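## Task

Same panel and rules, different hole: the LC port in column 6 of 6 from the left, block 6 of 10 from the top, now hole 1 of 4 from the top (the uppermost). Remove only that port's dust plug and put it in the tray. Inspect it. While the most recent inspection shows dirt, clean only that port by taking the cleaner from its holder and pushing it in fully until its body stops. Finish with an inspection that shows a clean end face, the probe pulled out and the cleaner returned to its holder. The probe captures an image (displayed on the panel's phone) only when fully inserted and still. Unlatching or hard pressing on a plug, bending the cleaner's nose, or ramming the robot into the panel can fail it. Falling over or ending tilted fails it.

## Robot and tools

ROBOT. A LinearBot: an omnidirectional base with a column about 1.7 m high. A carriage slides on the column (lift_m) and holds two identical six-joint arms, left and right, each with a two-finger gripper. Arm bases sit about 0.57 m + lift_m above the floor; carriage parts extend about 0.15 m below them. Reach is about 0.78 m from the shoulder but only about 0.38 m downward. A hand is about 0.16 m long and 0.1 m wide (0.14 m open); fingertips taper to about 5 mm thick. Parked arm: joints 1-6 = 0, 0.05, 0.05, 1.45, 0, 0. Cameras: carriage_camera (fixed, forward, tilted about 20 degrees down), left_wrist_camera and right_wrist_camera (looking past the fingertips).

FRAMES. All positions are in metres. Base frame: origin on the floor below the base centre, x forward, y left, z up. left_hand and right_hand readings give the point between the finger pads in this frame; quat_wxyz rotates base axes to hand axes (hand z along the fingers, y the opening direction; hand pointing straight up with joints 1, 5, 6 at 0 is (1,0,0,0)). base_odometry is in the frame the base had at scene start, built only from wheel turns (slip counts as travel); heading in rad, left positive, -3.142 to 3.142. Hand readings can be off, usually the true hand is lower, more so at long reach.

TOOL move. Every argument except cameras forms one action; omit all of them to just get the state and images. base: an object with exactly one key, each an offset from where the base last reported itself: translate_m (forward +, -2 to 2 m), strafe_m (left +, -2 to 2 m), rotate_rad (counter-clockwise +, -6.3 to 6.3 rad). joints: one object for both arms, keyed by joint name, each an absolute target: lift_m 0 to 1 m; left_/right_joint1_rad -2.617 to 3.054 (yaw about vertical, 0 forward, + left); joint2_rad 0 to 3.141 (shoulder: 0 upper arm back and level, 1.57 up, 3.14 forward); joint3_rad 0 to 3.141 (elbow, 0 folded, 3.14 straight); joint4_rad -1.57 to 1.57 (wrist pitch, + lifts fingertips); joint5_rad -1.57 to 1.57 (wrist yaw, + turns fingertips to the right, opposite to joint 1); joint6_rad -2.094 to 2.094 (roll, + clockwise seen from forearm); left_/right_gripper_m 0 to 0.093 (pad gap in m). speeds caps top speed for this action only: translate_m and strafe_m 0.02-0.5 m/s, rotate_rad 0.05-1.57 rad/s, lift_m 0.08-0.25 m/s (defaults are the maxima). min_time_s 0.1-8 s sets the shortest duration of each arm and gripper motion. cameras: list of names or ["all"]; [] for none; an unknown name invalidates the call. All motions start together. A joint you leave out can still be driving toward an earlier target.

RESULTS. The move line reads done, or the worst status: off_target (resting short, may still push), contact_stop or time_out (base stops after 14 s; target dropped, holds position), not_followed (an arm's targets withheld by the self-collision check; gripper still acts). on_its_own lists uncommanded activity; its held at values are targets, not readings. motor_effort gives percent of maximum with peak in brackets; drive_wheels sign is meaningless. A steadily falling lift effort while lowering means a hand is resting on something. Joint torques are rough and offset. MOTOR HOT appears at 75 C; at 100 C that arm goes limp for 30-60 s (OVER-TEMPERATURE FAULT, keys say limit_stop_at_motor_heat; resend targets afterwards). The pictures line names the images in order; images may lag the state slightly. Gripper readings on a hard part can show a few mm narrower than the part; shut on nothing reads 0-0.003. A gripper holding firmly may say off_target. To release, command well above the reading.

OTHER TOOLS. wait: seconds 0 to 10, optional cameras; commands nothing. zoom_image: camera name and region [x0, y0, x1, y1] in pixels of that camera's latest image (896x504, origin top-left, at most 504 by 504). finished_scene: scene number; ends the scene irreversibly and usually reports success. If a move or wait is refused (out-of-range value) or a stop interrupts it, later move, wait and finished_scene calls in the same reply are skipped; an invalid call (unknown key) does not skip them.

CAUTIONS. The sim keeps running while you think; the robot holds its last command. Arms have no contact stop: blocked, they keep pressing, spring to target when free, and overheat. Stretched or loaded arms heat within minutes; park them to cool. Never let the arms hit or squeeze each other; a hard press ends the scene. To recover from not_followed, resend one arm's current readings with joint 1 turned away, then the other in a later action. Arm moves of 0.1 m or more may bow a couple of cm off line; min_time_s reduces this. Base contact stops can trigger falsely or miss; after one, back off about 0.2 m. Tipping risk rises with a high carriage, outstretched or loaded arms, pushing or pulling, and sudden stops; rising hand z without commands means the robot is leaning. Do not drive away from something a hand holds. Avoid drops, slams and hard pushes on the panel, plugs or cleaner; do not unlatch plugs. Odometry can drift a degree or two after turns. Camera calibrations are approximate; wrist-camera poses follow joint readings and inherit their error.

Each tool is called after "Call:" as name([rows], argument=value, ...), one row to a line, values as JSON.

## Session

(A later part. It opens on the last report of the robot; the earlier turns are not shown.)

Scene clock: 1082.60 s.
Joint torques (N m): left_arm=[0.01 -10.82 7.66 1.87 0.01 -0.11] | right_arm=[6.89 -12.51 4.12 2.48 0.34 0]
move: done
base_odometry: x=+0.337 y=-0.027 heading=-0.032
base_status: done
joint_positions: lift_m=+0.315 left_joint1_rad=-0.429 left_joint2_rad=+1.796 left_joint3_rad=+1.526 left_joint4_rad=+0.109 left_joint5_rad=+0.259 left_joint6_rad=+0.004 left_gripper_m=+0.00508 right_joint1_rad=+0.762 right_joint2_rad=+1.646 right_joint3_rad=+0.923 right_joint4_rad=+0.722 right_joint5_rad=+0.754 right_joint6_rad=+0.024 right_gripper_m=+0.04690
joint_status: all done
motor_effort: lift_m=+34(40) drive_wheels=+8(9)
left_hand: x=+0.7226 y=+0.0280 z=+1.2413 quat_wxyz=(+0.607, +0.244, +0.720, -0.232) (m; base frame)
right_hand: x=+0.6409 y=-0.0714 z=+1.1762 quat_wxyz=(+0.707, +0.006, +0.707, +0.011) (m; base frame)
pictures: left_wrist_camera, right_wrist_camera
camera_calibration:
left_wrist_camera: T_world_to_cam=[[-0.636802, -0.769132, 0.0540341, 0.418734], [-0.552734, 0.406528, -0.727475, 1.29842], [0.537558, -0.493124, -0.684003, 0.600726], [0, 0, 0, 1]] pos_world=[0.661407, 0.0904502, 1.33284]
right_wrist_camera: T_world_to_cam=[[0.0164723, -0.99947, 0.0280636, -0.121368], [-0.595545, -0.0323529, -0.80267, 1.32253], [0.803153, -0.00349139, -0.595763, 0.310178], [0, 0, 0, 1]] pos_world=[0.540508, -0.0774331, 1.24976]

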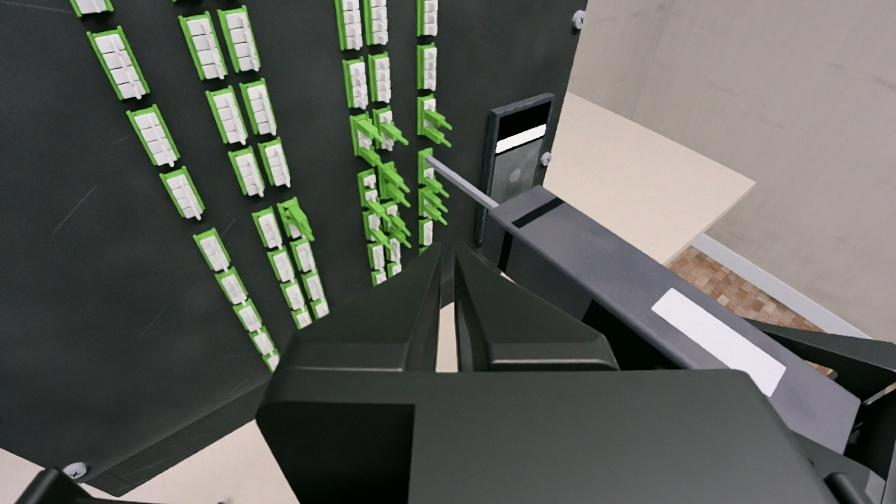

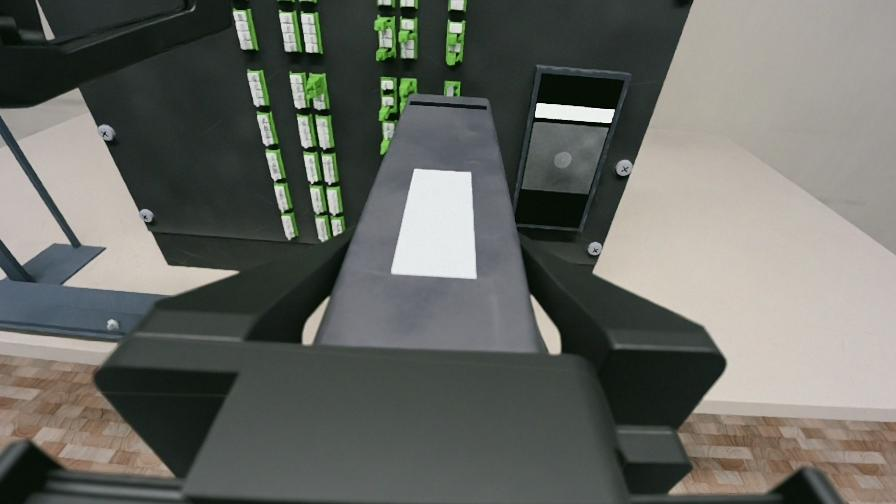

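Call:
move(base={"translate_m":-0.005}, joints={"lift_m":0.319}, cameras=[])

Call:
move(base={"strafe_m":-0.004}, joints={"lift_m":0.313}, cameras=[])

Call:
move(base={"translate_m":-0.004}, joints={"lift_m":0.319}, cameras=[])

Call:
move(base={"strafe_m":0.003}, joints={"lift_m":0.314}, cameras=["right_wrist_camera"])

Call:
zoom_image(camera="right_wrist_camera", region=[430, 66, 460, 96])

Scene clock: 1088.30 s.
Joint torques (N m): left_arm=[-0.01 -11.04 7.79 1.88 0.08 -0.09] | right_arm=[8.05 -12.7 4.3 2.56 0.57 -0.01]
move: done
base_odometry: x=+0.332 y=-0.027 heading=-0.031
base_status: done
joint_positions: lift_m=+0.319 left_joint1_rad=-0.429 left_joint2_rad=+1.796 left_joint3_rad=+1.526 left_joint4_rad=+0.111 left_joint5_rad=+0.259 left_joint6_rad=+0.004 left_gripper_m=+0.00508 right_joint1_rad=+0.748 right_joint2_rad=+1.648 right_joint3_rad=+0.922 right_joint4_rad=+0.716 right_joint5_rad=+0.735 right_joint6_rad=+0.025 right_gripper_m=+0.04690
joint_status: all done
motor_effort: lift_m=+34(39) drive_wheels=+10(14)
left_hand: x=+0.7227 y=+0.0279 z=+1.2458 quat_wxyz=(+0.608, +0.244, +0.719, -0.232) (m; base frame)
right_hand: x=+0.6440 y=-0.0738 z=+1.1779 quat_wxyz=(+0.705, +0.002, +0.710, +0.011) (m; base frame)
pictures: none
No camera images: "cameras" was empty.

Scene clock: 1088.93 s.
Joint torques (N m): left_arm=[0.14 -10.96 7.68 1.89 0.02 -0.07] | right_arm=[7.91 -12.7 3.77 2.46 0.59 0.05]
move: done
base_odometry: x=+0.332 y=-0.031 heading=-0.031
base_status: done
joint_positions: lift_m=+0.313 left_joint1_rad=-0.431 left_joint2_rad=+1.796 left_joint3_rad=+1.526 left_joint4_rad=+0.107 left_joint5_rad=+0.260 left_joint6_rad=+0.004 left_gripper_m=+0.00508 right_joint1_rad=+0.751 right_joint2_rad=+1.648 right_joint3_rad=+0.929 right_joint4_rad=+0.725 right_joint5_rad=+0.729 right_joint6_rad=+0.020 right_gripper_m=+0.04690
joint_status: all done
motor_effort: lift_m=+35(36) drive_wheels=+4(17)
left_hand: x=+0.7219 y=+0.0268 z=+1.2387 quat_wxyz=(+0.606, +0.245, +0.720, -0.233) (m; base frame)
right_hand: x=+0.6440 y=-0.0711 z=+1.1765 quat_wxyz=(+0.709, +0.001, +0.705, +0.016) (m; base frame)
pictures: none
No camera images: "cameras" was empty.

Scene clock: 1089.53 s.
Joint torques (N m): left_arm=[0.25 -10.93 7.65 1.87 0.02 -0.04] | right_arm=[8.42 -13.52 3.45 2.59 0.72 -0.01]
move: done
base_odometry: x=+0.328 y=-0.031 heading=-0.031
base_status: done
joint_positions: lift_m=+0.319 left_joint1_rad=-0.431 left_joint2_rad=+1.796 left_joint3_rad=+1.526 left_joint4_rad=+0.112 left_joint5_rad=+0.260 left_joint6_rad=+0.004 left_gripper_m=+0.00508 right_joint1_rad=+0.744 right_joint2_rad=+1.657 right_joint3_rad=+0.932 right_joint4_rad=+0.715 right_joint5_rad=+0.721 right_joint6_rad=+0.024 right_gripper_m=+0.04690
joint_status: all done
motor_effort: lift_m=+34(41) drive_wheels=+10(16)
left_hand: x=+0.7221 y=+0.0267 z=+1.2459 quat_wxyz=(+0.608, +0.245, +0.718, -0.233) (m; base frame)
right_hand: x=+0.6468 y=-0.0714 z=+1.1779 quat_wxyz=(+0.704, -0.002, +0.710, +0.014) (m; base frame)
pictures: none
No camera images: "cameras" was empty.

Scene clock: 1090.13 s.
Joint torques (N m): left_arm=[-0.05 -10.88 7.76 1.89 0.05 -0.12] | right_arm=[8.25 -13.5 3.44 2.46 0.57 0.03]
move: done
base_odometry: x=+0.329 y=-0.028 heading=-0.031
base_status: done
joint_positions: lift_m=+0.314 left_joint1_rad=-0.429 left_joint2_rad=+1.796 left_joint3_rad=+1.526 left_joint4_rad=+0.109 left_joint5_rad=+0.260 left_joint6_rad=+0.004 left_gripper_m=+0.00508 right_joint1_rad=+0.745 right_joint2_rad=+1.657 right_joint3_rad=+0.933 right_joint4_rad=+0.725 right_joint5_rad=+0.732 right_joint6_rad=+0.021 right_gripper_m=+0.04690
joint_status: all done
motor_effort: lift_m=+35(35) drive_wheels=+9(10)
left_hand: x=+0.7227 y=+0.0279 z=+1.2399 quat_wxyz=(+0.607, +0.244, +0.720, -0.232) (m; base frame)
right_hand: x=+0.6467 y=-0.0729 z=+1.1755 quat_wxyz=(+0.708, +0.004, +0.707, +0.012) (m; base frame)
pictures: right_wrist_camera
camera_calibration:
right_wrist_camera: T_world_to_cam=[[0.0213825, -0.999358, 0.0287639, -0.12689], [-0.593559, -0.0358407, -0.803992, 1.32545], [0.804506, 0.000118295, -0.593944, 0.302316], [0, 0, 0, 1]] pos_world=[0.54623, -0.0793392, 1.24886]

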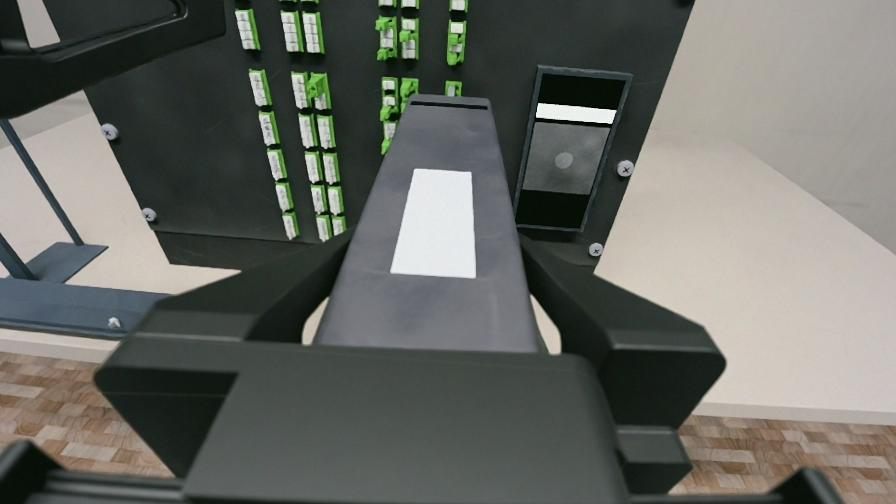

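Scaled by 16.800 from the camera's 896x504 image, which has a finer 1280x720 frame.

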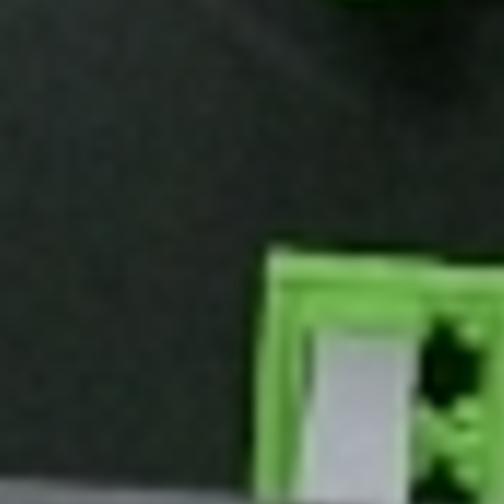

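Call:
move(base={"translate_m":0.03}, speeds={"translate_m":0.1}, cameras=[])

Call:
move(base={"translate_m":0.012}, speeds={"translate_m":0.05}, cameras=["right_wrist_camera"])

Call:
zoom_image(camera="right_wrist_camera", region=[430, 66, 460, 96])

Scene clock: 1104.60 s.
Joint torques (N m): left_arm=[-0.03 -11.1 7.73 1.91 0 -0.05] | right_arm=[1.13 -9.83 6.64 2.4 -0.52 0.03]
move: done
base_odometry: x=+0.359 y=-0.029 heading=-0.031
base_status: done
joint_positions: lift_m=+0.314 left_joint1_rad=-0.428 left_joint2_rad=+1.796 left_joint3_rad=+1.526 left_joint4_rad=+0.109 left_joint5_rad=+0.260 left_joint6_rad=+0.004 left_gripper_m=+0.00508 right_joint1_rad=+0.828 right_joint2_rad=+1.617 right_joint3_rad=+0.890 right_joint4_rad=+0.725 right_joint5_rad=+0.840 right_joint6_rad=+0.021 right_gripper_m=+0.04690
joint_status: not commanded
on_its_own: right_joint1_rad moved +0.084 to your old target +0.840
motor_effort: lift_m=+34(35) drive_wheels=-3(5)
left_hand: x=+0.7228 y=+0.0280 z=+1.2400 quat_wxyz=(+0.607, +0.244, +0.720, -0.232) (m; base frame)
right_hand: x=+0.6193 y=-0.0650 z=+1.1748 quat_wxyz=(+0.707, +0.011, +0.707, +0.003) (m; base frame)
pictures: none
No camera images: "cameras" was empty.

Scene clock: 1105.37 s.
Joint torques (N m): left_arm=[-0.14 -10.93 7.76 1.87 -0.01 -0.08] | right_arm=[-1.29 -8.38 7.68 2.44 -0.93 0.03]
move: done
base_odometry: x=+0.371 y=-0.029 heading=-0.031
base_status: done
joint_positions: lift_m=+0.314 left_joint1_rad=-0.429 left_joint2_rad=+1.796 left_joint3_rad=+1.526 left_joint4_rad=+0.109 left_joint5_rad=+0.260 left_joint6_rad=+0.004 left_gripper_m=+0.00508 right_joint1_rad=+0.857 right_joint2_rad=+1.602 right_joint3_rad=+0.878 right_joint4_rad=+0.719 right_joint5_rad=+0.881 right_joint6_rad=+0.021 right_gripper_m=+0.04690
joint_status: not commanded
motor_effort: lift_m=+34(35) drive_wheels=-1(7)
left_hand: x=+0.7227 y=+0.0278 z=+1.2400 quat_wxyz=(+0.607, +0.244, +0.720, -0.232) (m; base frame)
right_hand: x=+0.6098 y=-0.0636 z=+1.1750 quat_wxyz=(+0.706, +0.015, +0.708, -0.002) (m; base frame)
pictures: right_wrist_camera
camera_calibration:
right_wrist_camera: T_world_to_cam=[[-0.014684, -0.999324, 0.0337136, -0.100593], [-0.598257, -0.0182354, -0.801097, 1.304], [0.80117, -0.0319327, -0.597585, 0.335946], [0, 0, 0, 1]] pos_world=[0.509501, -0.0660184, 1.24878]

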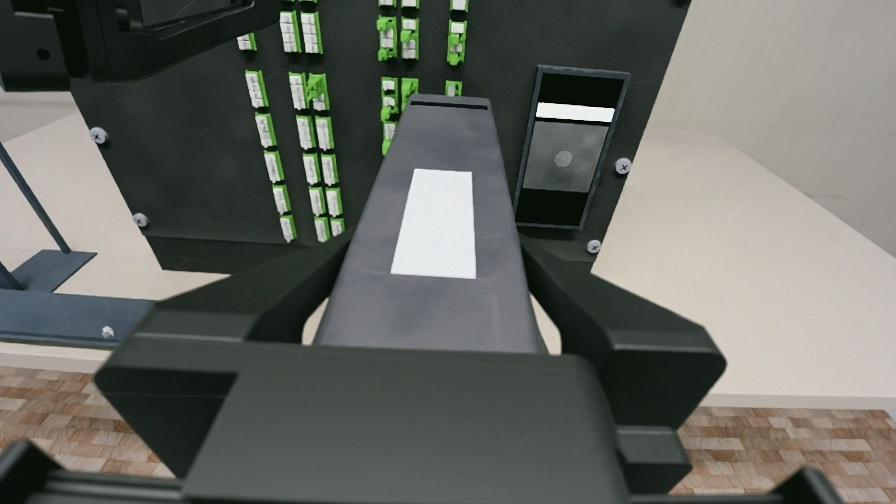

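Scaled by 16.800 from the camera's 896x504 image, which has a finer 1280x720 frame.

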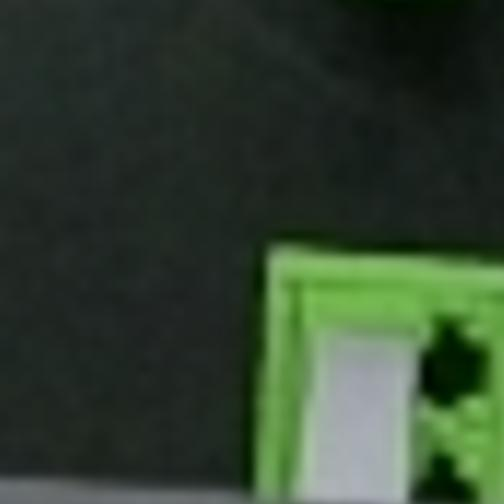

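Call:
move(base={"strafe_m":-0.01}, speeds={"strafe_m":0.05}, cameras=[])

Call:
move(base={"translate_m":-0.006}, joints={"lift_m":0.317}, speeds={"translate_m":0.05}, cameras=["right_wrist_camera"])

Call:
zoom_image(camera="right_wrist_camera", region=[430, 66, 460, 96])

Scene clock: 1111.63 s.
Joint torques (N m): left_arm=[0.28 -11.06 7.61 1.91 0.05 -0.05] | right_arm=[-1.36 -8.39 7.66 2.46 -0.71 0.03]
move: done
base_odometry: x=+0.370 y=-0.039 heading=-0.031
base_status: done
joint_positions: lift_m=+0.314 left_joint1_rad=-0.432 left_joint2_rad=+1.796 left_joint3_rad=+1.526 left_joint4_rad=+0.109 left_joint5_rad=+0.260 left_joint6_rad=+0.004 left_gripper_m=+0.00508 right_joint1_rad=+0.857 right_joint2_rad=+1.602 right_joint3_rad=+0.878 right_joint4_rad=+0.719 right_joint5_rad=+0.859 right_joint6_rad=+0.021 right_gripper_m=+0.04690
joint_status: not commanded
motor_effort: lift_m=+34(35) drive_wheels=+2(12)
left_hand: x=+0.7218 y=+0.0261 z=+1.2400 quat_wxyz=(+0.607, +0.245, +0.719, -0.233) (m; base frame)
right_hand: x=+0.6098 y=-0.0597 z=+1.1750 quat_wxyz=(+0.706, +0.007, +0.708, +0.006) (m; base frame)
pictures: none
No camera images: "cameras" was empty.

Scene clock: 1112.27 s.
Joint torques (N m): left_arm=[0.35 -11 7.69 1.87 0.05 -0.05] | right_arm=[0.01 -8.35 7.77 2.53 -0.4 0.03]
move: done
base_odometry: x=+0.365 y=-0.039 heading=-0.031
base_status: done
joint_positions: lift_m=+0.317 left_joint1_rad=-0.432 left_joint2_rad=+1.796 left_joint3_rad=+1.526 left_joint4_rad=+0.111 left_joint5_rad=+0.260 left_joint6_rad=+0.004 left_gripper_m=+0.00508 right_joint1_rad=+0.842 right_joint2_rad=+1.602 right_joint3_rad=+0.877 right_joint4_rad=+0.714 right_joint5_rad=+0.829 right_joint6_rad=+0.021 right_gripper_m=+0.04690
joint_status: all done
motor_effort: lift_m=+34(39) drive_wheels=+3(5)
left_hand: x=+0.7219 y=+0.0263 z=+1.2434 quat_wxyz=(+0.607, +0.245, +0.719, -0.233) (m; base frame)
right_hand: x=+0.6135 y=-0.0606 z=+1.1767 quat_wxyz=(+0.705, +0.000, +0.710, +0.009) (m; base frame)
pictures: right_wrist_camera
camera_calibration:
right_wrist_camera: T_world_to_cam=[[0.0220658, -0.999043, 0.0377774, -0.124893], [-0.600392, -0.0434559, -0.798524, 1.30443], [0.799401, -0.0050612, -0.600776, 0.340652], [0, 0, 0, 1]] pos_world=[0.513609, -0.0663637, 1.251]

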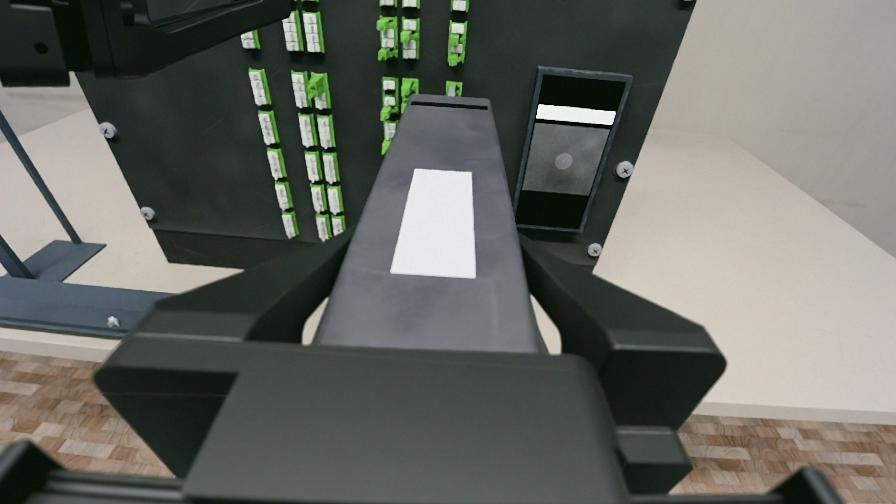

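Scaled by 16.800 from the camera's 896x504 image, which has a finer 1280x720 frame.

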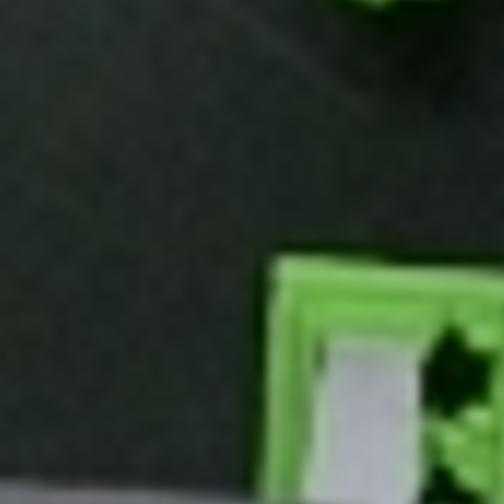

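Call:
move(base={"translate_m":-0.005}, joints={"lift_m":0.314,"right_joint5_rad":0.81}, speeds={"translate_m":0.05}, cameras=[])

Call:
move(joints={"lift_m":0.318}, cameras=[])

Call:
move(base={"translate_m":-0.005}, joints={"lift_m":0.315}, speeds={"translate_m":0.05}, cameras=["right_wrist_camera","left_wrist_camera"])

Call:
zoom_image(camera="left_wrist_camera", region=[395, 140, 475, 220])

Scene clock: 1119.03 s.
Joint torques (N m): left_arm=[0.01 -11.1 7.54 1.87 -0.03 -0.07] | right_arm=[1.24 -8.59 7.46 2.48 -0.03 0.03]
move: done
base_odometry: x=+0.360 y=-0.039 heading=-0.031
base_status: done
joint_positions: lift_m=+0.314 left_joint1_rad=-0.431 left_joint2_rad=+1.796 left_joint3_rad=+1.526 left_joint4_rad=+0.109 left_joint5_rad=+0.260 left_joint6_rad=+0.004 left_gripper_m=+0.00508 right_joint1_rad=+0.827 right_joint2_rad=+1.604 right_joint3_rad=+0.881 right_joint4_rad=+0.720 right_joint5_rad=+0.811 right_joint6_rad=+0.021 right_gripper_m=+0.04690
joint_status: all done
motor_effort: lift_m=+34(35) drive_wheels=+4(4)
left_hand: x=+0.7219 y=+0.0265 z=+1.2401 quat_wxyz=(+0.607, +0.245, +0.719, -0.233) (m; base frame)
right_hand: x=+0.6175 y=-0.0626 z=+1.1756 quat_wxyz=(+0.706, +0.001, +0.708, +0.012) (m; base frame)
pictures: none
No camera images: "cameras" was empty.

Scene clock: 1119.50 s.
Joint torques (N m): left_arm=[0.28 -11 7.69 1.87 0.04 -0.08] | right_arm=[1.2 -8.75 7.5 2.59 -0.02 -0.01]
move: done
base_odometry: x=+0.360 y=-0.039 heading=-0.031
base_status: not commanded
joint_positions: lift_m=+0.318 left_joint1_rad=-0.431 left_joint2_rad=+1.796 left_joint3_rad=+1.526 left_joint4_rad=+0.112 left_joint5_rad=+0.260 left_joint6_rad=+0.004 left_gripper_m=+0.00508 right_joint1_rad=+0.828 right_joint2_rad=+1.606 right_joint3_rad=+0.881 right_joint4_rad=+0.710 right_joint5_rad=+0.812 right_joint6_rad=+0.025 right_gripper_m=+0.04690
joint_status: all done
motor_effort: lift_m=+34(40) drive_wheels=+4(4)
left_hand: x=+0.7219 y=+0.0265 z=+1.2448 quat_wxyz=(+0.608, +0.245, +0.719, -0.233) (m; base frame)
right_hand: x=+0.6176 y=-0.0624 z=+1.1769 quat_wxyz=(+0.703, -0.001, +0.711, +0.011) (m; base frame)
pictures: none
No camera images: "cameras" was empty.

Scene clock: 1120.10 s.
Joint torques (N m): left_arm=[0.16 -10.89 7.83 1.88 0.02 -0.09] | right_arm=[2.17 -9.17 6.86 2.53 0.09 -0.01]
move: done
base_odometry: x=+0.355 y=-0.038 heading=-0.030
base_status: done
joint_positions: lift_m=+0.315 left_joint1_rad=-0.431 left_joint2_rad=+1.796 left_joint3_rad=+1.526 left_joint4_rad=+0.109 left_joint5_rad=+0.260 left_joint6_rad=+0.004 left_gripper_m=+0.00508 right_joint1_rad=+0.815 right_joint2_rad=+1.611 right_joint3_rad=+0.889 right_joint4_rad=+0.716 right_joint5_rad=+0.799 right_joint6_rad=+0.024 right_gripper_m=+0.04690
joint_status: all done
motor_effort: lift_m=+34(34) drive_wheels=+5(7)
left_hand: x=+0.7219 y=+0.0265 z=+1.2411 quat_wxyz=(+0.607, +0.245, +0.719, -0.233) (m; base frame)
right_hand: x=+0.6216 y=-0.0639 z=+1.1761 quat_wxyz=(+0.706, +0.001, +0.709, +0.013) (m; base frame)
pictures: left_wrist_camera, right_wrist_camera
camera_calibration:
left_wrist_camera: T_world_to_cam=[[-0.639423, -0.766948, 0.0541245, 0.418847], [-0.551389, 0.408368, -0.727466, 1.29748], [0.535826, -0.495002, -0.684006, 0.601519], [0, 0, 0, 1]] pos_world=[0.660924, 0.0891393, 1.33264]
right_wrist_camera: T_world_to_cam=[[0.0249663, -0.999201, 0.0312008, -0.122516], [-0.597964, -0.0399379, -0.800527, 1.30975], [0.801134, 0.00132921, -0.598484, 0.330429], [0, 0, 0, 1]] pos_world=[0.521526, -0.0705489, 1.25007]

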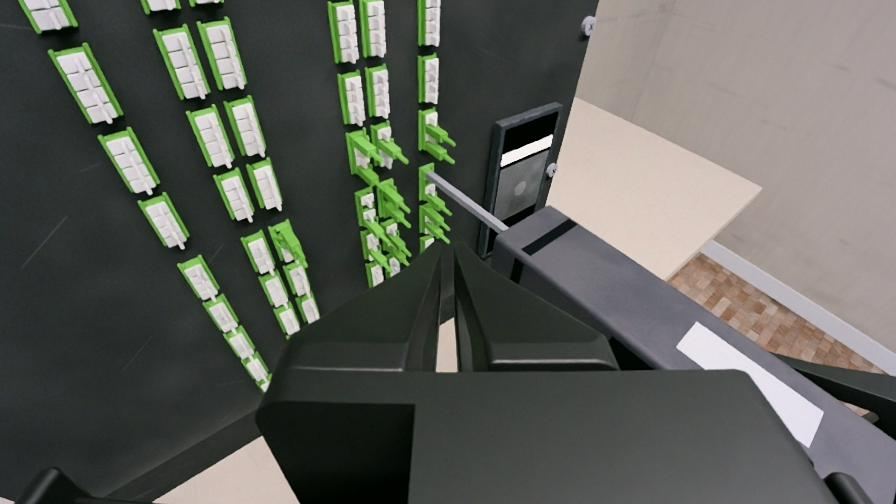

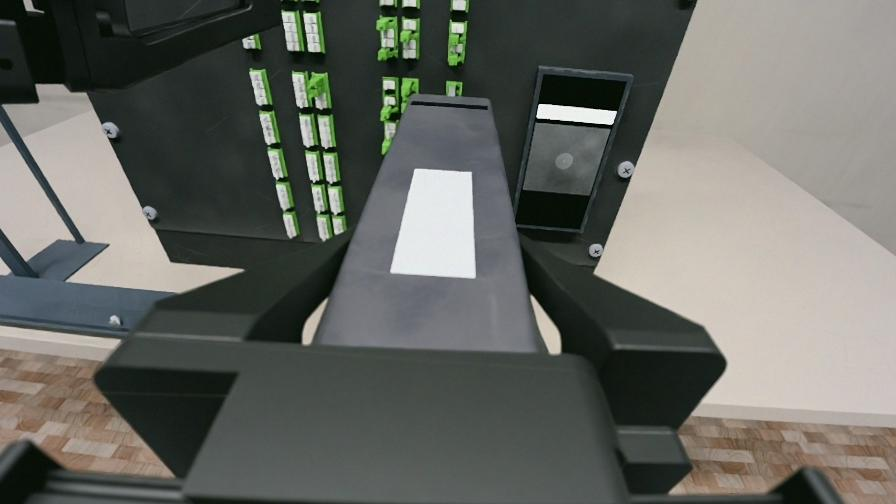

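Scaled by 6.300 from the camera's 896x504 image, which has a finer 1280x720 frame.

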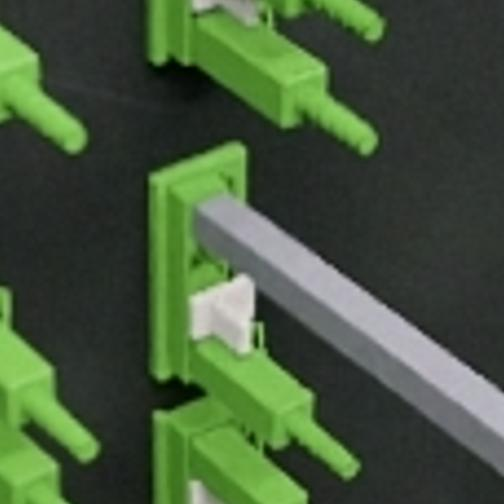

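Call:
zoom_image(camera="right_wrist_camera", region=[436, 72, 466, 102])

Call:
zoom_image(camera="right_wrist_camera", region=[500, 40, 640, 260])

Scaled by 16.800 from the camera's 896x504 image, which has a finer 1280x720 frame.

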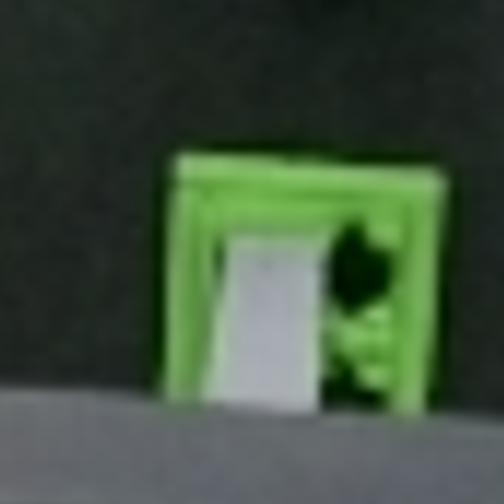

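Scaled by 2.291 from the camera's 896x504 image, which has a finer 1280x720 frame.

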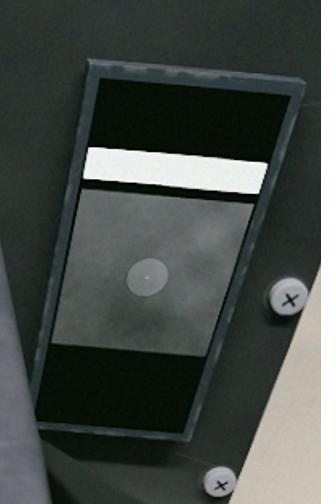

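Call:
move(base={"translate_m":-0.015}, speeds={"translate_m":0.1}, cameras=[])

Call:
move(joints={"right_joint1_rad":0.76,"right_joint5_rad":0.74,"lift_m":0.31}, cameras=[])

Call:
move(base={"translate_m":-0.008}, speeds={"translate_m":0.1}, cameras=[])

Call:
move(joints={"right_joint1_rad":0.80,"right_joint5_rad":0.78,"lift_m":0.318}, cameras=[])

Call:
move(joints={"right_joint1_rad":0.74,"right_joint5_rad":0.72,"lift_m":0.311}, cameras=["right_wrist_camera"])

Call:
zoom_image(camera="right_wrist_camera", region=[436, 72, 466, 102])

Scene clock: 1140.53 s.
Joint torques (N m): left_arm=[0.25 -11.04 7.69 1.85 0 -0.08] | right_arm=[5.12 -11.33 4.89 2.55 0.49 -0.01]
move: done
base_odometry: x=+0.340 y=-0.038 heading=-0.030
base_status: done
joint_positions: lift_m=+0.315 left_joint1_rad=-0.431 left_joint2_rad=+1.796 left_joint3_rad=+1.526 left_joint4_rad=+0.109 left_joint5_rad=+0.260 left_joint6_rad=+0.004 left_gripper_m=+0.00508 right_joint1_rad=+0.782 right_joint2_rad=+1.633 right_joint3_rad=+0.914 right_joint4_rad=+0.716 right_joint5_rad=+0.762 right_joint6_rad=+0.024 right_gripper_m=+0.04690
joint_status: not commanded
motor_effort: lift_m=+34(34) drive_wheels=+8(13)
left_hand: x=+0.7220 y=+0.0267 z=+1.2411 quat_wxyz=(+0.607, +0.245, +0.719, -0.233) (m; base frame)
right_hand: x=+0.6340 y=-0.0666 z=+1.1771 quat_wxyz=(+0.706, +0.001, +0.708, +0.015) (m; base frame)
pictures: none
No camera images: "cameras" was empty.

Scene clock: 1141.13 s.
Joint torques (N m): left_arm=[0.42 -11.03 7.53 1.85 0.04 -0.06] | right_arm=[-0.66 -11.36 4.75 2.48 -0.1 0.1]
move: done
base_odometry: x=+0.340 y=-0.038 heading=-0.030
base_status: not commanded
joint_positions: lift_m=+0.310 left_joint1_rad=-0.431 left_joint2_rad=+1.797 left_joint3_rad=+1.526 left_joint4_rad=+0.107 left_joint5_rad=+0.260 left_joint6_rad=+0.004 left_gripper_m=+0.00508 right_joint1_rad=+0.770 right_joint2_rad=+1.633 right_joint3_rad=+0.916 right_joint4_rad=+0.723 right_joint5_rad=+0.749 right_joint6_rad=+0.016 right_gripper_m=+0.04690
joint_status: all done
motor_effort: lift_m=+34(39) drive_wheels=+6(9)
left_hand: x=+0.7220 y=+0.0266 z=+1.2354 quat_wxyz=(+0.606, +0.245, +0.720, -0.233) (m; base frame)
right_hand: x=+0.6370 y=-0.0691 z=+1.1743 quat_wxyz=(+0.708, +0.000, +0.706, +0.015) (m; base frame)
pictures: none
No camera images: "cameras" was empty.

Scene clock: 1141.80 s.
Joint torques (N m): left_arm=[0.23 -11.08 7.62 1.92 0.03 -0.09] | right_arm=[1.2 -11.36 4.59 2.47 0.32 0.1]
move: done
base_odometry: x=+0.333 y=-0.038 heading=-0.030
base_status: done
joint_positions: lift_m=+0.310 left_joint1_rad=-0.431 left_joint2_rad=+1.797 left_joint3_rad=+1.526 left_joint4_rad=+0.107 left_joint5_rad=+0.260 left_joint6_rad=+0.004 left_gripper_m=+0.00508 right_joint1_rad=+0.748 right_joint2_rad=+1.633 right_joint3_rad=+0.918 right_joint4_rad=+0.725 right_joint5_rad=+0.708 right_joint6_rad=+0.016 right_gripper_m=+0.04690
joint_status: not commanded
motor_effort: lift_m=+34(34) drive_wheels=+7(14)
left_hand: x=+0.7219 y=+0.0265 z=+1.2354 quat_wxyz=(+0.606, +0.245, +0.720, -0.233) (m; base frame)
right_hand: x=+0.6421 y=-0.0711 z=+1.1757 quat_wxyz=(+0.709, -0.006, +0.704, +0.022) (m; base frame)
pictures: none
No camera images: "cameras" was empty.

Scene clock: 1142.33 s.
Joint torques (N m): left_arm=[0.12 -10.95 7.69 1.82 0.03 -0.1] | right_arm=[4.12 -11.86 4.59 2.66 0.69 0]
move: off_target
base_odometry: x=+0.333 y=-0.038 heading=-0.030
base_status: not commanded
joint_positions: lift_m=+0.318 left_joint1_rad=-0.431 left_joint2_rad=+1.796 left_joint3_rad=+1.526 left_joint4_rad=+0.112 left_joint5_rad=+0.260 left_joint6_rad=+0.004 left_gripper_m=+0.00508 right_joint1_rad=+0.754 right_joint2_rad=+1.638 right_joint3_rad=+0.918 right_joint4_rad=+0.709 right_joint5_rad=+0.717 right_joint6_rad=+0.024 right_gripper_m=+0.04690
joint_status: right_joint1_rad off_target (ended at +0.753, target +0.800); right_joint5_rad off_target (ended at +0.717, target +0.780); the others done
motor_effort: lift_m=+34(41) drive_wheels=+7(7)
left_hand: x=+0.7219 y=+0.0265 z=+1.2451 quat_wxyz=(+0.608, +0.245, +0.718, -0.233) (m; base frame)
right_hand: x=+0.6413 y=-0.0695 z=+1.1780 quat_wxyz=(+0.704, -0.007, +0.710, +0.019) (m; base frame)
pictures: none
No camera images: "cameras" was empty.

Scene clock: 1142.90 s.
Joint torques (N m): left_arm=[0.36 -10.96 7.94 1.93 0.04 -0.08] | right_arm=[-0.29 -11.79 4.36 2.51 0.11 0.08]
move: done
base_odometry: x=+0.333 y=-0.038 heading=-0.030
base_status: not commanded
joint_positions: lift_m=+0.311 left_joint1_rad=-0.431 left_joint2_rad=+1.796 left_joint3_rad=+1.526 left_joint4_rad=+0.108 left_joint5_rad=+0.260 left_joint6_rad=+0.004 left_gripper_m=+0.00508 right_joint1_rad=+0.745 right_joint2_rad=+1.638 right_joint3_rad=+0.922 right_joint4_rad=+0.722 right_joint5_rad=+0.709 right_joint6_rad=+0.017 right_gripper_m=+0.04695
joint_status: all done
motor_effort: lift_m=+34(41) drive_wheels=+6(7)
left_hand: x=+0.7218 y=+0.0265 z=+1.2369 quat_wxyz=(+0.606, +0.245, +0.720, -0.233) (m; base frame)
right_hand: x=+0.6435 y=-0.0715 z=+1.1752 quat_wxyz=(+0.708, -0.005, +0.706, +0.020) (m; base frame)
pictures: right_wrist_camera
camera_calibration:
right_wrist_camera: T_world_to_cam=[[0.0445245, -0.998548, 0.0303306, -0.142084], [-0.590412, -0.0507929, -0.805502, 1.32201], [0.805873, 0.017957, -0.591816, 0.30258], [0, 0, 0, 1]] pos_world=[0.543013, -0.0801624, 1.24826]

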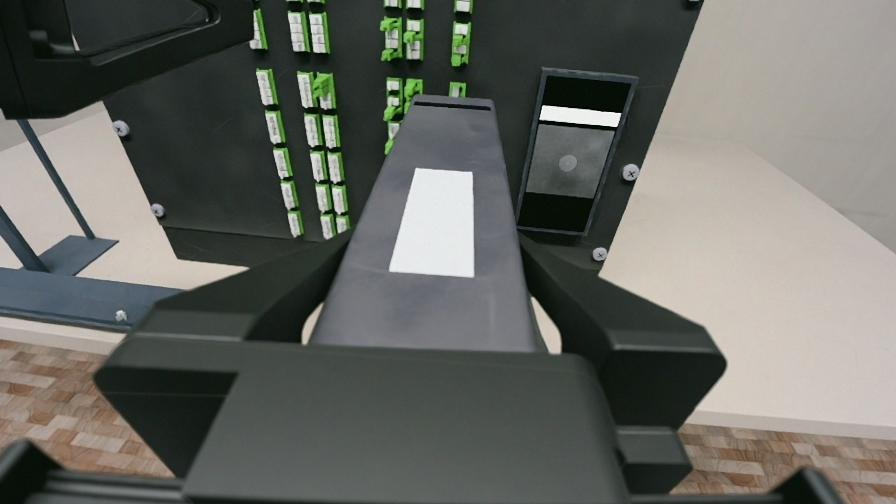

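Scaled by 16.800 from the camera's 896x504 image, which has a finer 1280x720 frame.

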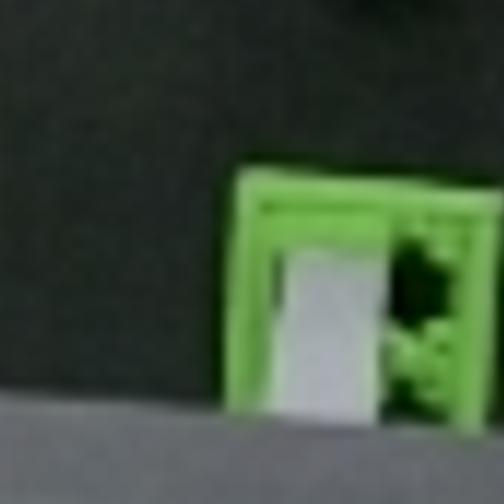

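Call:
move(base={"translate_m":0.022}, joints={"right_joint1_rad":0.83,"right_joint5_rad":0.81,"lift_m":0.314}, speeds={"translate_m":0.05}, cameras=[])

Call:
move(joints={"lift_m":0.306}, cameras=[])

Call:
move(base={"translate_m":-0.002}, joints={"lift_m":0.324}, cameras=[])

Call:
move(joints={"lift_m":0.306}, cameras=[])

Call:
move(base={"translate_m":-0.002}, joints={"lift_m":0.324}, cameras=[])

Call:
move(joints={"lift_m":0.314}, cameras=["right_wrist_camera"])

Call:
zoom_image(camera="right_wrist_camera", region=[436, 72, 466, 102])

Scene clock: 1151.87 s.
Joint torques (N m): left_arm=[0.17 -10.89 7.66 1.89 0.03 -0.08] | right_arm=[0.69 -10.1 6.3 2.45 -0.07 0.08]
move: done
base_odometry: x=+0.354 y=-0.038 heading=-0.030
base_status: done
joint_positions: lift_m=+0.314 left_joint1_rad=-0.432 left_joint2_rad=+1.796 left_joint3_rad=+1.526 left_joint4_rad=+0.111 left_joint5_rad=+0.260 left_joint6_rad=+0.004 left_gripper_m=+0.00508 right_joint1_rad=+0.823 right_joint2_rad=+1.620 right_joint3_rad=+0.896 right_joint4_rad=+0.722 right_joint5_rad=+0.817 right_joint6_rad=+0.017 right_gripper_m=+0.04695
joint_status: all done
motor_effort: lift_m=+34(39) drive_wheels=-3(6)
left_hand: x=+0.7218 y=+0.0263 z=+1.2406 quat_wxyz=(+0.607, +0.245, +0.719, -0.233) (m; base frame)
right_hand: x=+0.6212 y=-0.0621 z=+1.1751 quat_wxyz=(+0.706, +0.003, +0.708, +0.008) (m; base frame)
pictures: none
No camera images: "cameras" was empty.

Scene clock: 1152.37 s.
Joint torques (N m): left_arm=[0.01 -10.93 7.84 1.89 0.05 -0.09] | right_arm=[0.88 -9.54 6.26 2.27 -0.05 0.12]
move: done
base_odometry: x=+0.354 y=-0.038 heading=-0.030
base_status: not commanded
joint_positions: lift_m=+0.306 left_joint1_rad=-0.432 left_joint2_rad=+1.797 left_joint3_rad=+1.526 left_joint4_rad=+0.107 left_joint5_rad=+0.260 left_joint6_rad=+0.004 left_gripper_m=+0.00508 right_joint1_rad=+0.822 right_joint2_rad=+1.614 right_joint3_rad=+0.896 right_joint4_rad=+0.738 right_joint5_rad=+0.814 right_joint6_rad=+0.014 right_gripper_m=+0.04695
joint_status: all done
motor_effort: lift_m=+34(35) drive_wheels=-3(3)
left_hand: x=+0.7218 y=+0.0263 z=+1.2314 quat_wxyz=(+0.606, +0.245, +0.720, -0.233) (m; base frame)
right_hand: x=+0.6210 y=-0.0631 z=+1.1729 quat_wxyz=(+0.712, +0.007, +0.702, +0.013) (m; base frame)
pictures: none
No camera images: "cameras" was empty.

Scene clock: 1153.00 s.
Joint torques (N m): left_arm=[0.25 -10.55 7.71 1.85 0.03 -0.08] | right_arm=[1.46 -9.58 6.6 2.79 0.1 -0.12]
move: done
base_odometry: x=+0.353 y=-0.038 heading=-0.030
base_status: done
joint_positions: lift_m=+0.324 left_joint1_rad=-0.432 left_joint2_rad=+1.793 left_joint3_rad=+1.526 left_joint4_rad=+0.112 left_joint5_rad=+0.260 left_joint6_rad=+0.004 left_gripper_m=+0.00508 right_joint1_rad=+0.814 right_joint2_rad=+1.614 right_joint3_rad=+0.892 right_joint4_rad=+0.693 right_joint5_rad=+0.801 right_joint6_rad=+0.034 right_gripper_m=+0.04695
joint_status: all done
motor_effort: lift_m=+34(44) drive_wheels=+4(6)
left_hand: x=+0.7213 y=+0.0265 z=+1.2524 quat_wxyz=(+0.609, +0.245, +0.717, -0.233) (m; base frame)
right_hand: x=+0.6226 y=-0.0642 z=+1.1805 quat_wxyz=(+0.700, +0.000, +0.714, +0.009) (m; base frame)
pictures: none
No camera images: "cameras" was empty.

Scene clock: 1153.57 s.
Joint torques (N m): left_arm=[0.27 -10.82 7.79 1.89 0.04 -0.11] | right_arm=[1.47 -9.33 6.5 2.25 0.07 0.13]
move: done
base_odometry: x=+0.353 y=-0.038 heading=-0.030
base_status: not commanded
joint_positions: lift_m=+0.306 left_joint1_rad=-0.432 left_joint2_rad=+1.794 left_joint3_rad=+1.526 left_joint4_rad=+0.107 left_joint5_rad=+0.260 left_joint6_rad=+0.004 left_gripper_m=+0.00508 right_joint1_rad=+0.814 right_joint2_rad=+1.612 right_joint3_rad=+0.893 right_joint4_rad=+0.740 right_joint5_rad=+0.802 right_joint6_rad=+0.013 right_gripper_m=+0.04695
joint_status: all done
motor_effort: lift_m=+35(40) drive_wheels=+4(4)
left_hand: x=+0.7214 y=+0.0265 z=+1.2325 quat_wxyz=(+0.607, +0.245, +0.719, -0.233) (m; base frame)
right_hand: x=+0.6225 y=-0.0644 z=+1.1728 quat_wxyz=(+0.712, +0.006, +0.702, +0.014) (m; base frame)
pictures: none
No camera images: "cameras" was empty.

Scene clock: 1154.20 s.
Joint torques (N m): left_arm=[0.31 -10.25 7.47 1.83 0.03 -0.06] | right_arm=[1.91 -9.8 6.49 2.77 0.15 -0.13]
move: done
base_odometry: x=+0.351 y=-0.038 heading=-0.030
base_status: done
joint_positions: lift_m=+0.324 left_joint1_rad=-0.431 left_joint2_rad=+1.791 left_joint3_rad=+1.527 left_joint4_rad=+0.112 left_joint5_rad=+0.260 left_joint6_rad=+0.004 left_gripper_m=+0.00508 right_joint1_rad=+0.809 right_joint2_rad=+1.616 right_joint3_rad=+0.893 right_joint4_rad=+0.694 right_joint5_rad=+0.796 right_joint6_rad=+0.035 right_gripper_m=+0.04695
joint_status: all done
motor_effort: lift_m=+33(43) drive_wheels=+5(11)
left_hand: x=+0.7210 y=+0.0269 z=+1.2546 quat_wxyz=(+0.611, +0.245, +0.716, -0.233) (m; base frame)
right_hand: x=+0.6239 y=-0.0648 z=+1.1804 quat_wxyz=(+0.700, +0.000, +0.714, +0.010) (m; base frame)
pictures: none
No camera images: "cameras" was empty.

Scene clock: 1154.70 s.
Joint torques (N m): left_arm=[0.24 -10.39 7.58 1.88 0.04 -0.09] | right_arm=[1.88 -9.73 6.5 2.48 0.13 0.02]
move: done
base_odometry: x=+0.351 y=-0.038 heading=-0.030
base_status: not commanded
joint_positions: lift_m=+0.314 left_joint1_rad=-0.431 left_joint2_rad=+1.793 left_joint3_rad=+1.527 left_joint4_rad=+0.108 left_joint5_rad=+0.260 left_joint6_rad=+0.004 left_gripper_m=+0.00508 right_joint1_rad=+0.809 right_joint2_rad=+1.616 right_joint3_rad=+0.894 right_joint4_rad=+0.721 right_joint5_rad=+0.797 right_joint6_rad=+0.022 right_gripper_m=+0.04695
joint_status: all done
motor_effort: lift_m=+35(36) drive_wheels=+5(5)
left_hand: x=+0.7213 y=+0.0268 z=+1.2421 quat_wxyz=(+0.608, +0.245, +0.718, -0.233) (m; base frame)
right_hand: x=+0.6240 y=-0.0649 z=+1.1758 quat_wxyz=(+0.707, +0.003, +0.707, +0.012) (m; base frame)
pictures: right_wrist_camera
camera_calibration:
right_wrist_camera: T_world_to_cam=[[0.0215123, -0.99931, 0.0302914, -0.120306], [-0.595569, -0.0371449, -0.802445, 1.31181], [0.803016, -0.000778236, -0.595957, 0.323954], [0, 0, 0, 1]] pos_world=[0.523724, -0.0712434, 1.24936]

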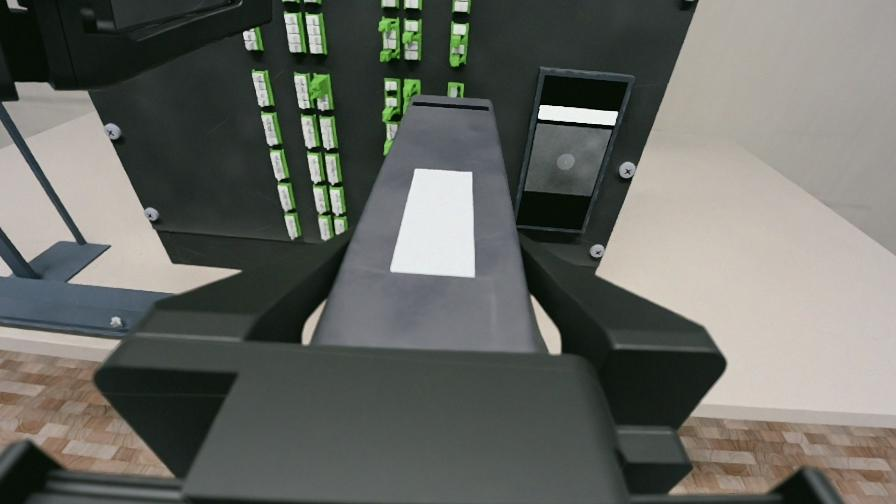

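Scaled by 16.800 from the camera's 896x504 image, which has a finer 1280x720 frame.

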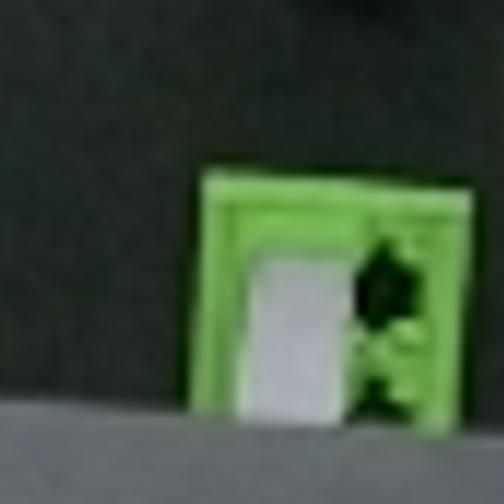

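Call:
move(base={"translate_m":-0.02}, joints={"lift_m":0.319}, speeds={"translate_m":0.1}, cameras=[])

Call:
move(base={"translate_m":-0.008}, joints={"lift_m":0.313}, speeds={"translate_m":0.1}, cameras=[])

Call:
move(base={"translate_m":-0.008}, joints={"lift_m":0.318}, speeds={"translate_m":0.1})

Call:
zoom_image(camera="right_wrist_camera", region=[436, 72, 466, 102])

Scene clock: 1166.90 s.
Joint torques (N m): left_arm=[0.35 -10.45 7.69 1.85 0 -0.11] | right_arm=[6.15 -12.31 4.34 2.62 0.77 -0.02]
move: done
base_odometry: x=+0.331 y=-0.038 heading=-0.030
base_status: done
joint_positions: lift_m=+0.319 left_joint1_rad=-0.432 left_joint2_rad=+1.793 left_joint3_rad=+1.527 left_joint4_rad=+0.111 left_joint5_rad=+0.260 left_joint6_rad=+0.004 left_gripper_m=+0.00508 right_joint1_rad=+0.760 right_joint2_rad=+1.643 right_joint3_rad=+0.922 right_joint4_rad=+0.711 right_joint5_rad=+0.736 right_joint6_rad=+0.025 right_gripper_m=+0.04695
joint_status: all done
motor_effort: lift_m=+34(42) drive_wheels=+8(12)
left_hand: x=+0.7213 y=+0.0265 z=+1.2479 quat_wxyz=(+0.609, +0.245, +0.717, -0.233) (m; base frame)
right_hand: x=+0.6407 y=-0.0694 z=+1.1785 quat_wxyz=(+0.704, -0.002, +0.710, +0.015) (m; base frame)
pictures: none
No camera images: "cameras" was empty.

Scene clock: 1167.57 s.
Joint torques (N m): left_arm=[0.17 -10.71 7.54 1.91 0.04 -0.02] | right_arm=[7.46 -13.16 2.89 2.53 0.92 0.05]
move: done
base_odometry: x=+0.324 y=-0.038 heading=-0.030
base_status: done
joint_positions: lift_m=+0.313 left_joint1_rad=-0.432 left_joint2_rad=+1.795 left_joint3_rad=+1.527 left_joint4_rad=+0.109 left_joint5_rad=+0.260 left_joint6_rad=+0.004 left_gripper_m=+0.00508 right_joint1_rad=+0.745 right_joint2_rad=+1.653 right_joint3_rad=+0.940 right_joint4_rad=+0.719 right_joint5_rad=+0.720 right_joint6_rad=+0.020 right_gripper_m=+0.04695
joint_status: all done
motor_effort: lift_m=+35(38) drive_wheels=+8(16)
left_hand: x=+0.7216 y=+0.0264 z=+1.2401 quat_wxyz=(+0.607, +0.245, +0.719, -0.233) (m; base frame)
right_hand: x=+0.6468 y=-0.0706 z=+1.1779 quat_wxyz=(+0.709, +0.000, +0.705, +0.017) (m; base frame)
pictures: none
No camera images: "cameras" was empty.

Scene clock: 1168.27 s.
Joint torques (N m): left_arm=[0.17 -10.89 7.68 1.85 0.03 -0.07] | right_arm=[8.27 -14.11 2.44 2.63 1.01 0.02]
move: done
base_odometry: x=+0.316 y=-0.037 heading=-0.030
base_status: done
joint_positions: lift_m=+0.318 left_joint1_rad=-0.431 left_joint2_rad=+1.795 left_joint3_rad=+1.527 left_joint4_rad=+0.110 left_joint5_rad=+0.260 left_joint6_rad=+0.004 left_gripper_m=+0.00508 right_joint1_rad=+0.735 right_joint2_rad=+1.662 right_joint3_rad=+0.946 right_joint4_rad=+0.711 right_joint5_rad=+0.710 right_joint6_rad=+0.022 right_gripper_m=+0.04695
joint_status: all done
motor_effort: lift_m=+34(42) drive_wheels=+9(23)
left_hand: x=+0.7218 y=+0.0265 z=+1.2455 quat_wxyz=(+0.608, +0.245, +0.718, -0.233) (m; base frame)
right_hand: x=+0.6505 y=-0.0715 z=+1.1793 quat_wxyz=(+0.705, -0.002, +0.709, +0.015) (m; base frame)
pictures: carriage_camera, left_wrist_camera, right_wrist_camera
camera_calibration:
carriage_camera: T_world_to_cam=[[0.0471794, -0.998877, 0.00432653, -0.0146565], [-0.351189, -0.020642, -0.936077, 1.30175], [0.935115, 0.0426441, -0.351769, 0.332222], [0, 0, 0, 1]] pos_world=[0.147185, -0.00193668, 1.33547]
left_wrist_camera: T_world_to_cam=[[-0.639604, -0.766857, 0.0532625, 0.419785], [-0.549126, 0.407318, -0.729762, 1.30182], [0.537928, -0.496006, -0.681624, 0.600157], [0, 0, 0, 1]] pos_world=[0.660521, 0.0893406, 1.33674]
right_wrist_camera: T_world_to_cam=[[0.0341744, -0.998878, 0.0327852, -0.138773], [-0.597849, -0.0467198, -0.800246, 1.32831], [0.80088, 0.00774737, -0.598775, 0.310054], [0, 0, 0, 1]] pos_world=[0.550555, -0.0789611, 1.25318]

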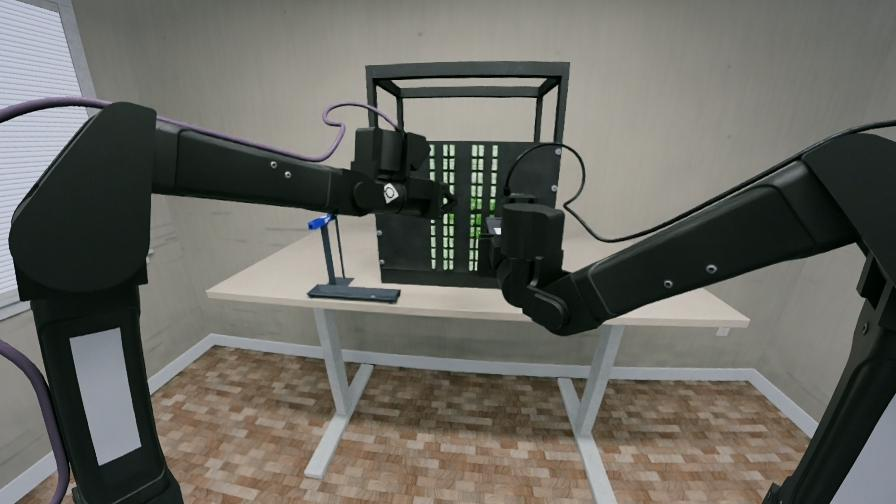

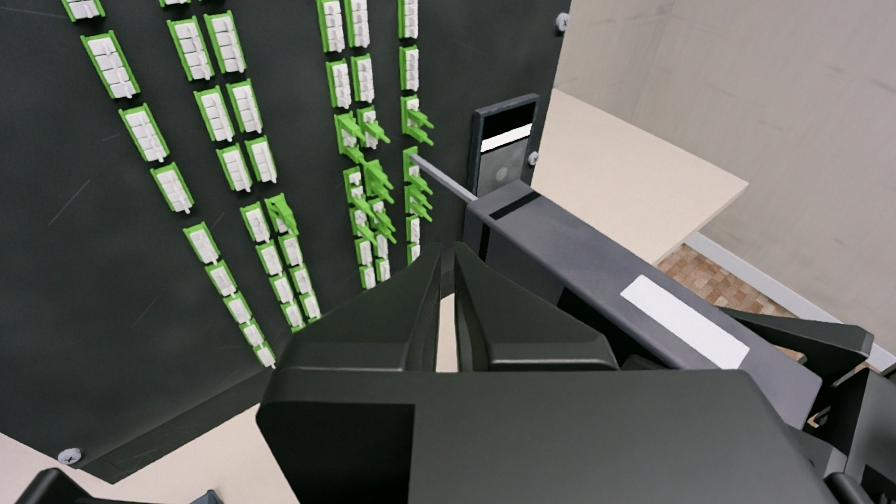

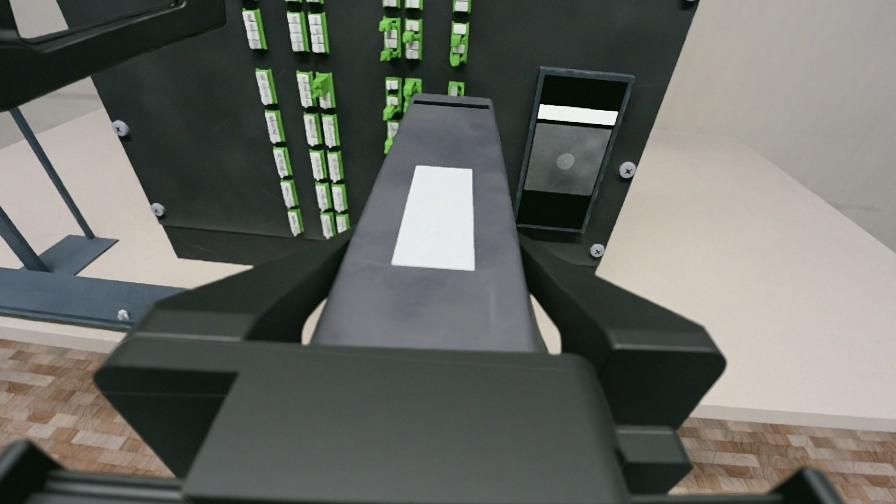

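Scaled by 16.800 from the camera's 896x504 image, which has a finer 1280x720 frame.

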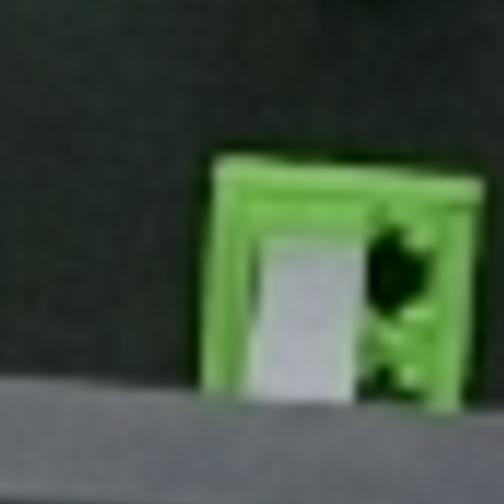

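Call:
move(base={"translate_m":0.012}, joints={"right_joint5_rad":0.75,"lift_m":0.319}, speeds={"translate_m":0.05}, cameras=["right_wrist_camera"])

Scene clock: 1175.93 s.
Joint torques (N m): left_arm=[0.03 -10.86 7.66 1.86 0.05 -0.06] | right_arm=[5.56 -13.24 4.23 2.46 -0.02 0]
move: done
base_odometry: x=+0.328 y=-0.038 heading=-0.030
base_status: done
joint_positions: lift_m=+0.319 left_joint1_rad=-0.431 left_joint2_rad=+1.795 left_joint3_rad=+1.527 left_joint4_rad=+0.110 left_joint5_rad=+0.260 left_joint6_rad=+0.004 left_gripper_m=+0.00508 right_joint1_rad=+0.767 right_joint2_rad=+1.654 right_joint3_rad=+0.922 right_joint4_rad=+0.724 right_joint5_rad=+0.752 right_joint6_rad=+0.024 right_gripper_m=+0.04695
joint_status: all done
motor_effort: lift_m=+35(39) drive_wheels=+6(10)
left_hand: x=+0.7220 y=+0.0269 z=+1.2465 quat_wxyz=(+0.608, +0.245, +0.718, -0.233) (m; base frame)
right_hand: x=+0.6403 y=-0.0682 z=+1.1769 quat_wxyz=(+0.705, +0.001, +0.709, +0.012) (m; base frame)
pictures: right_wrist_camera
camera_calibration:
right_wrist_camera: T_world_to_cam=[[0.0239145, -0.999174, 0.0328693, -0.128528], [-0.599099, -0.0406444, -0.799643, 1.32093], [0.800318, -0.000568862, -0.599575, 0.317526], [0, 0, 0, 1]] pos_world=[0.540319, -0.0745525, 1.25088]

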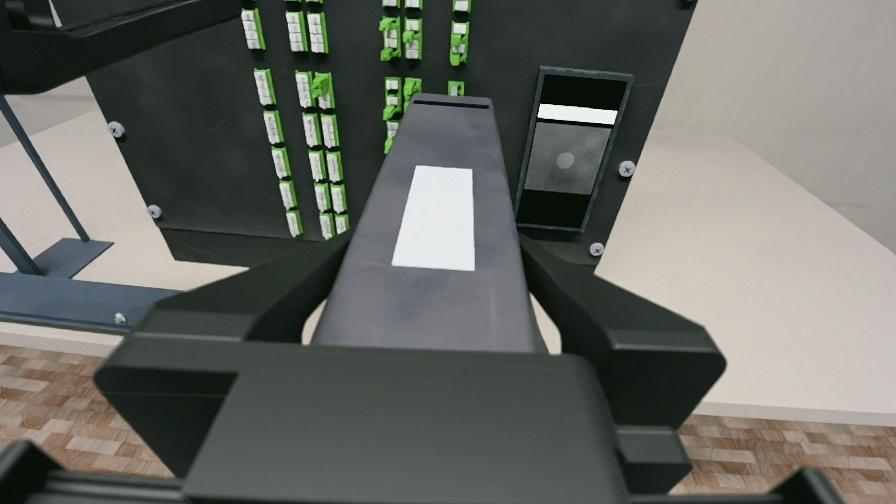

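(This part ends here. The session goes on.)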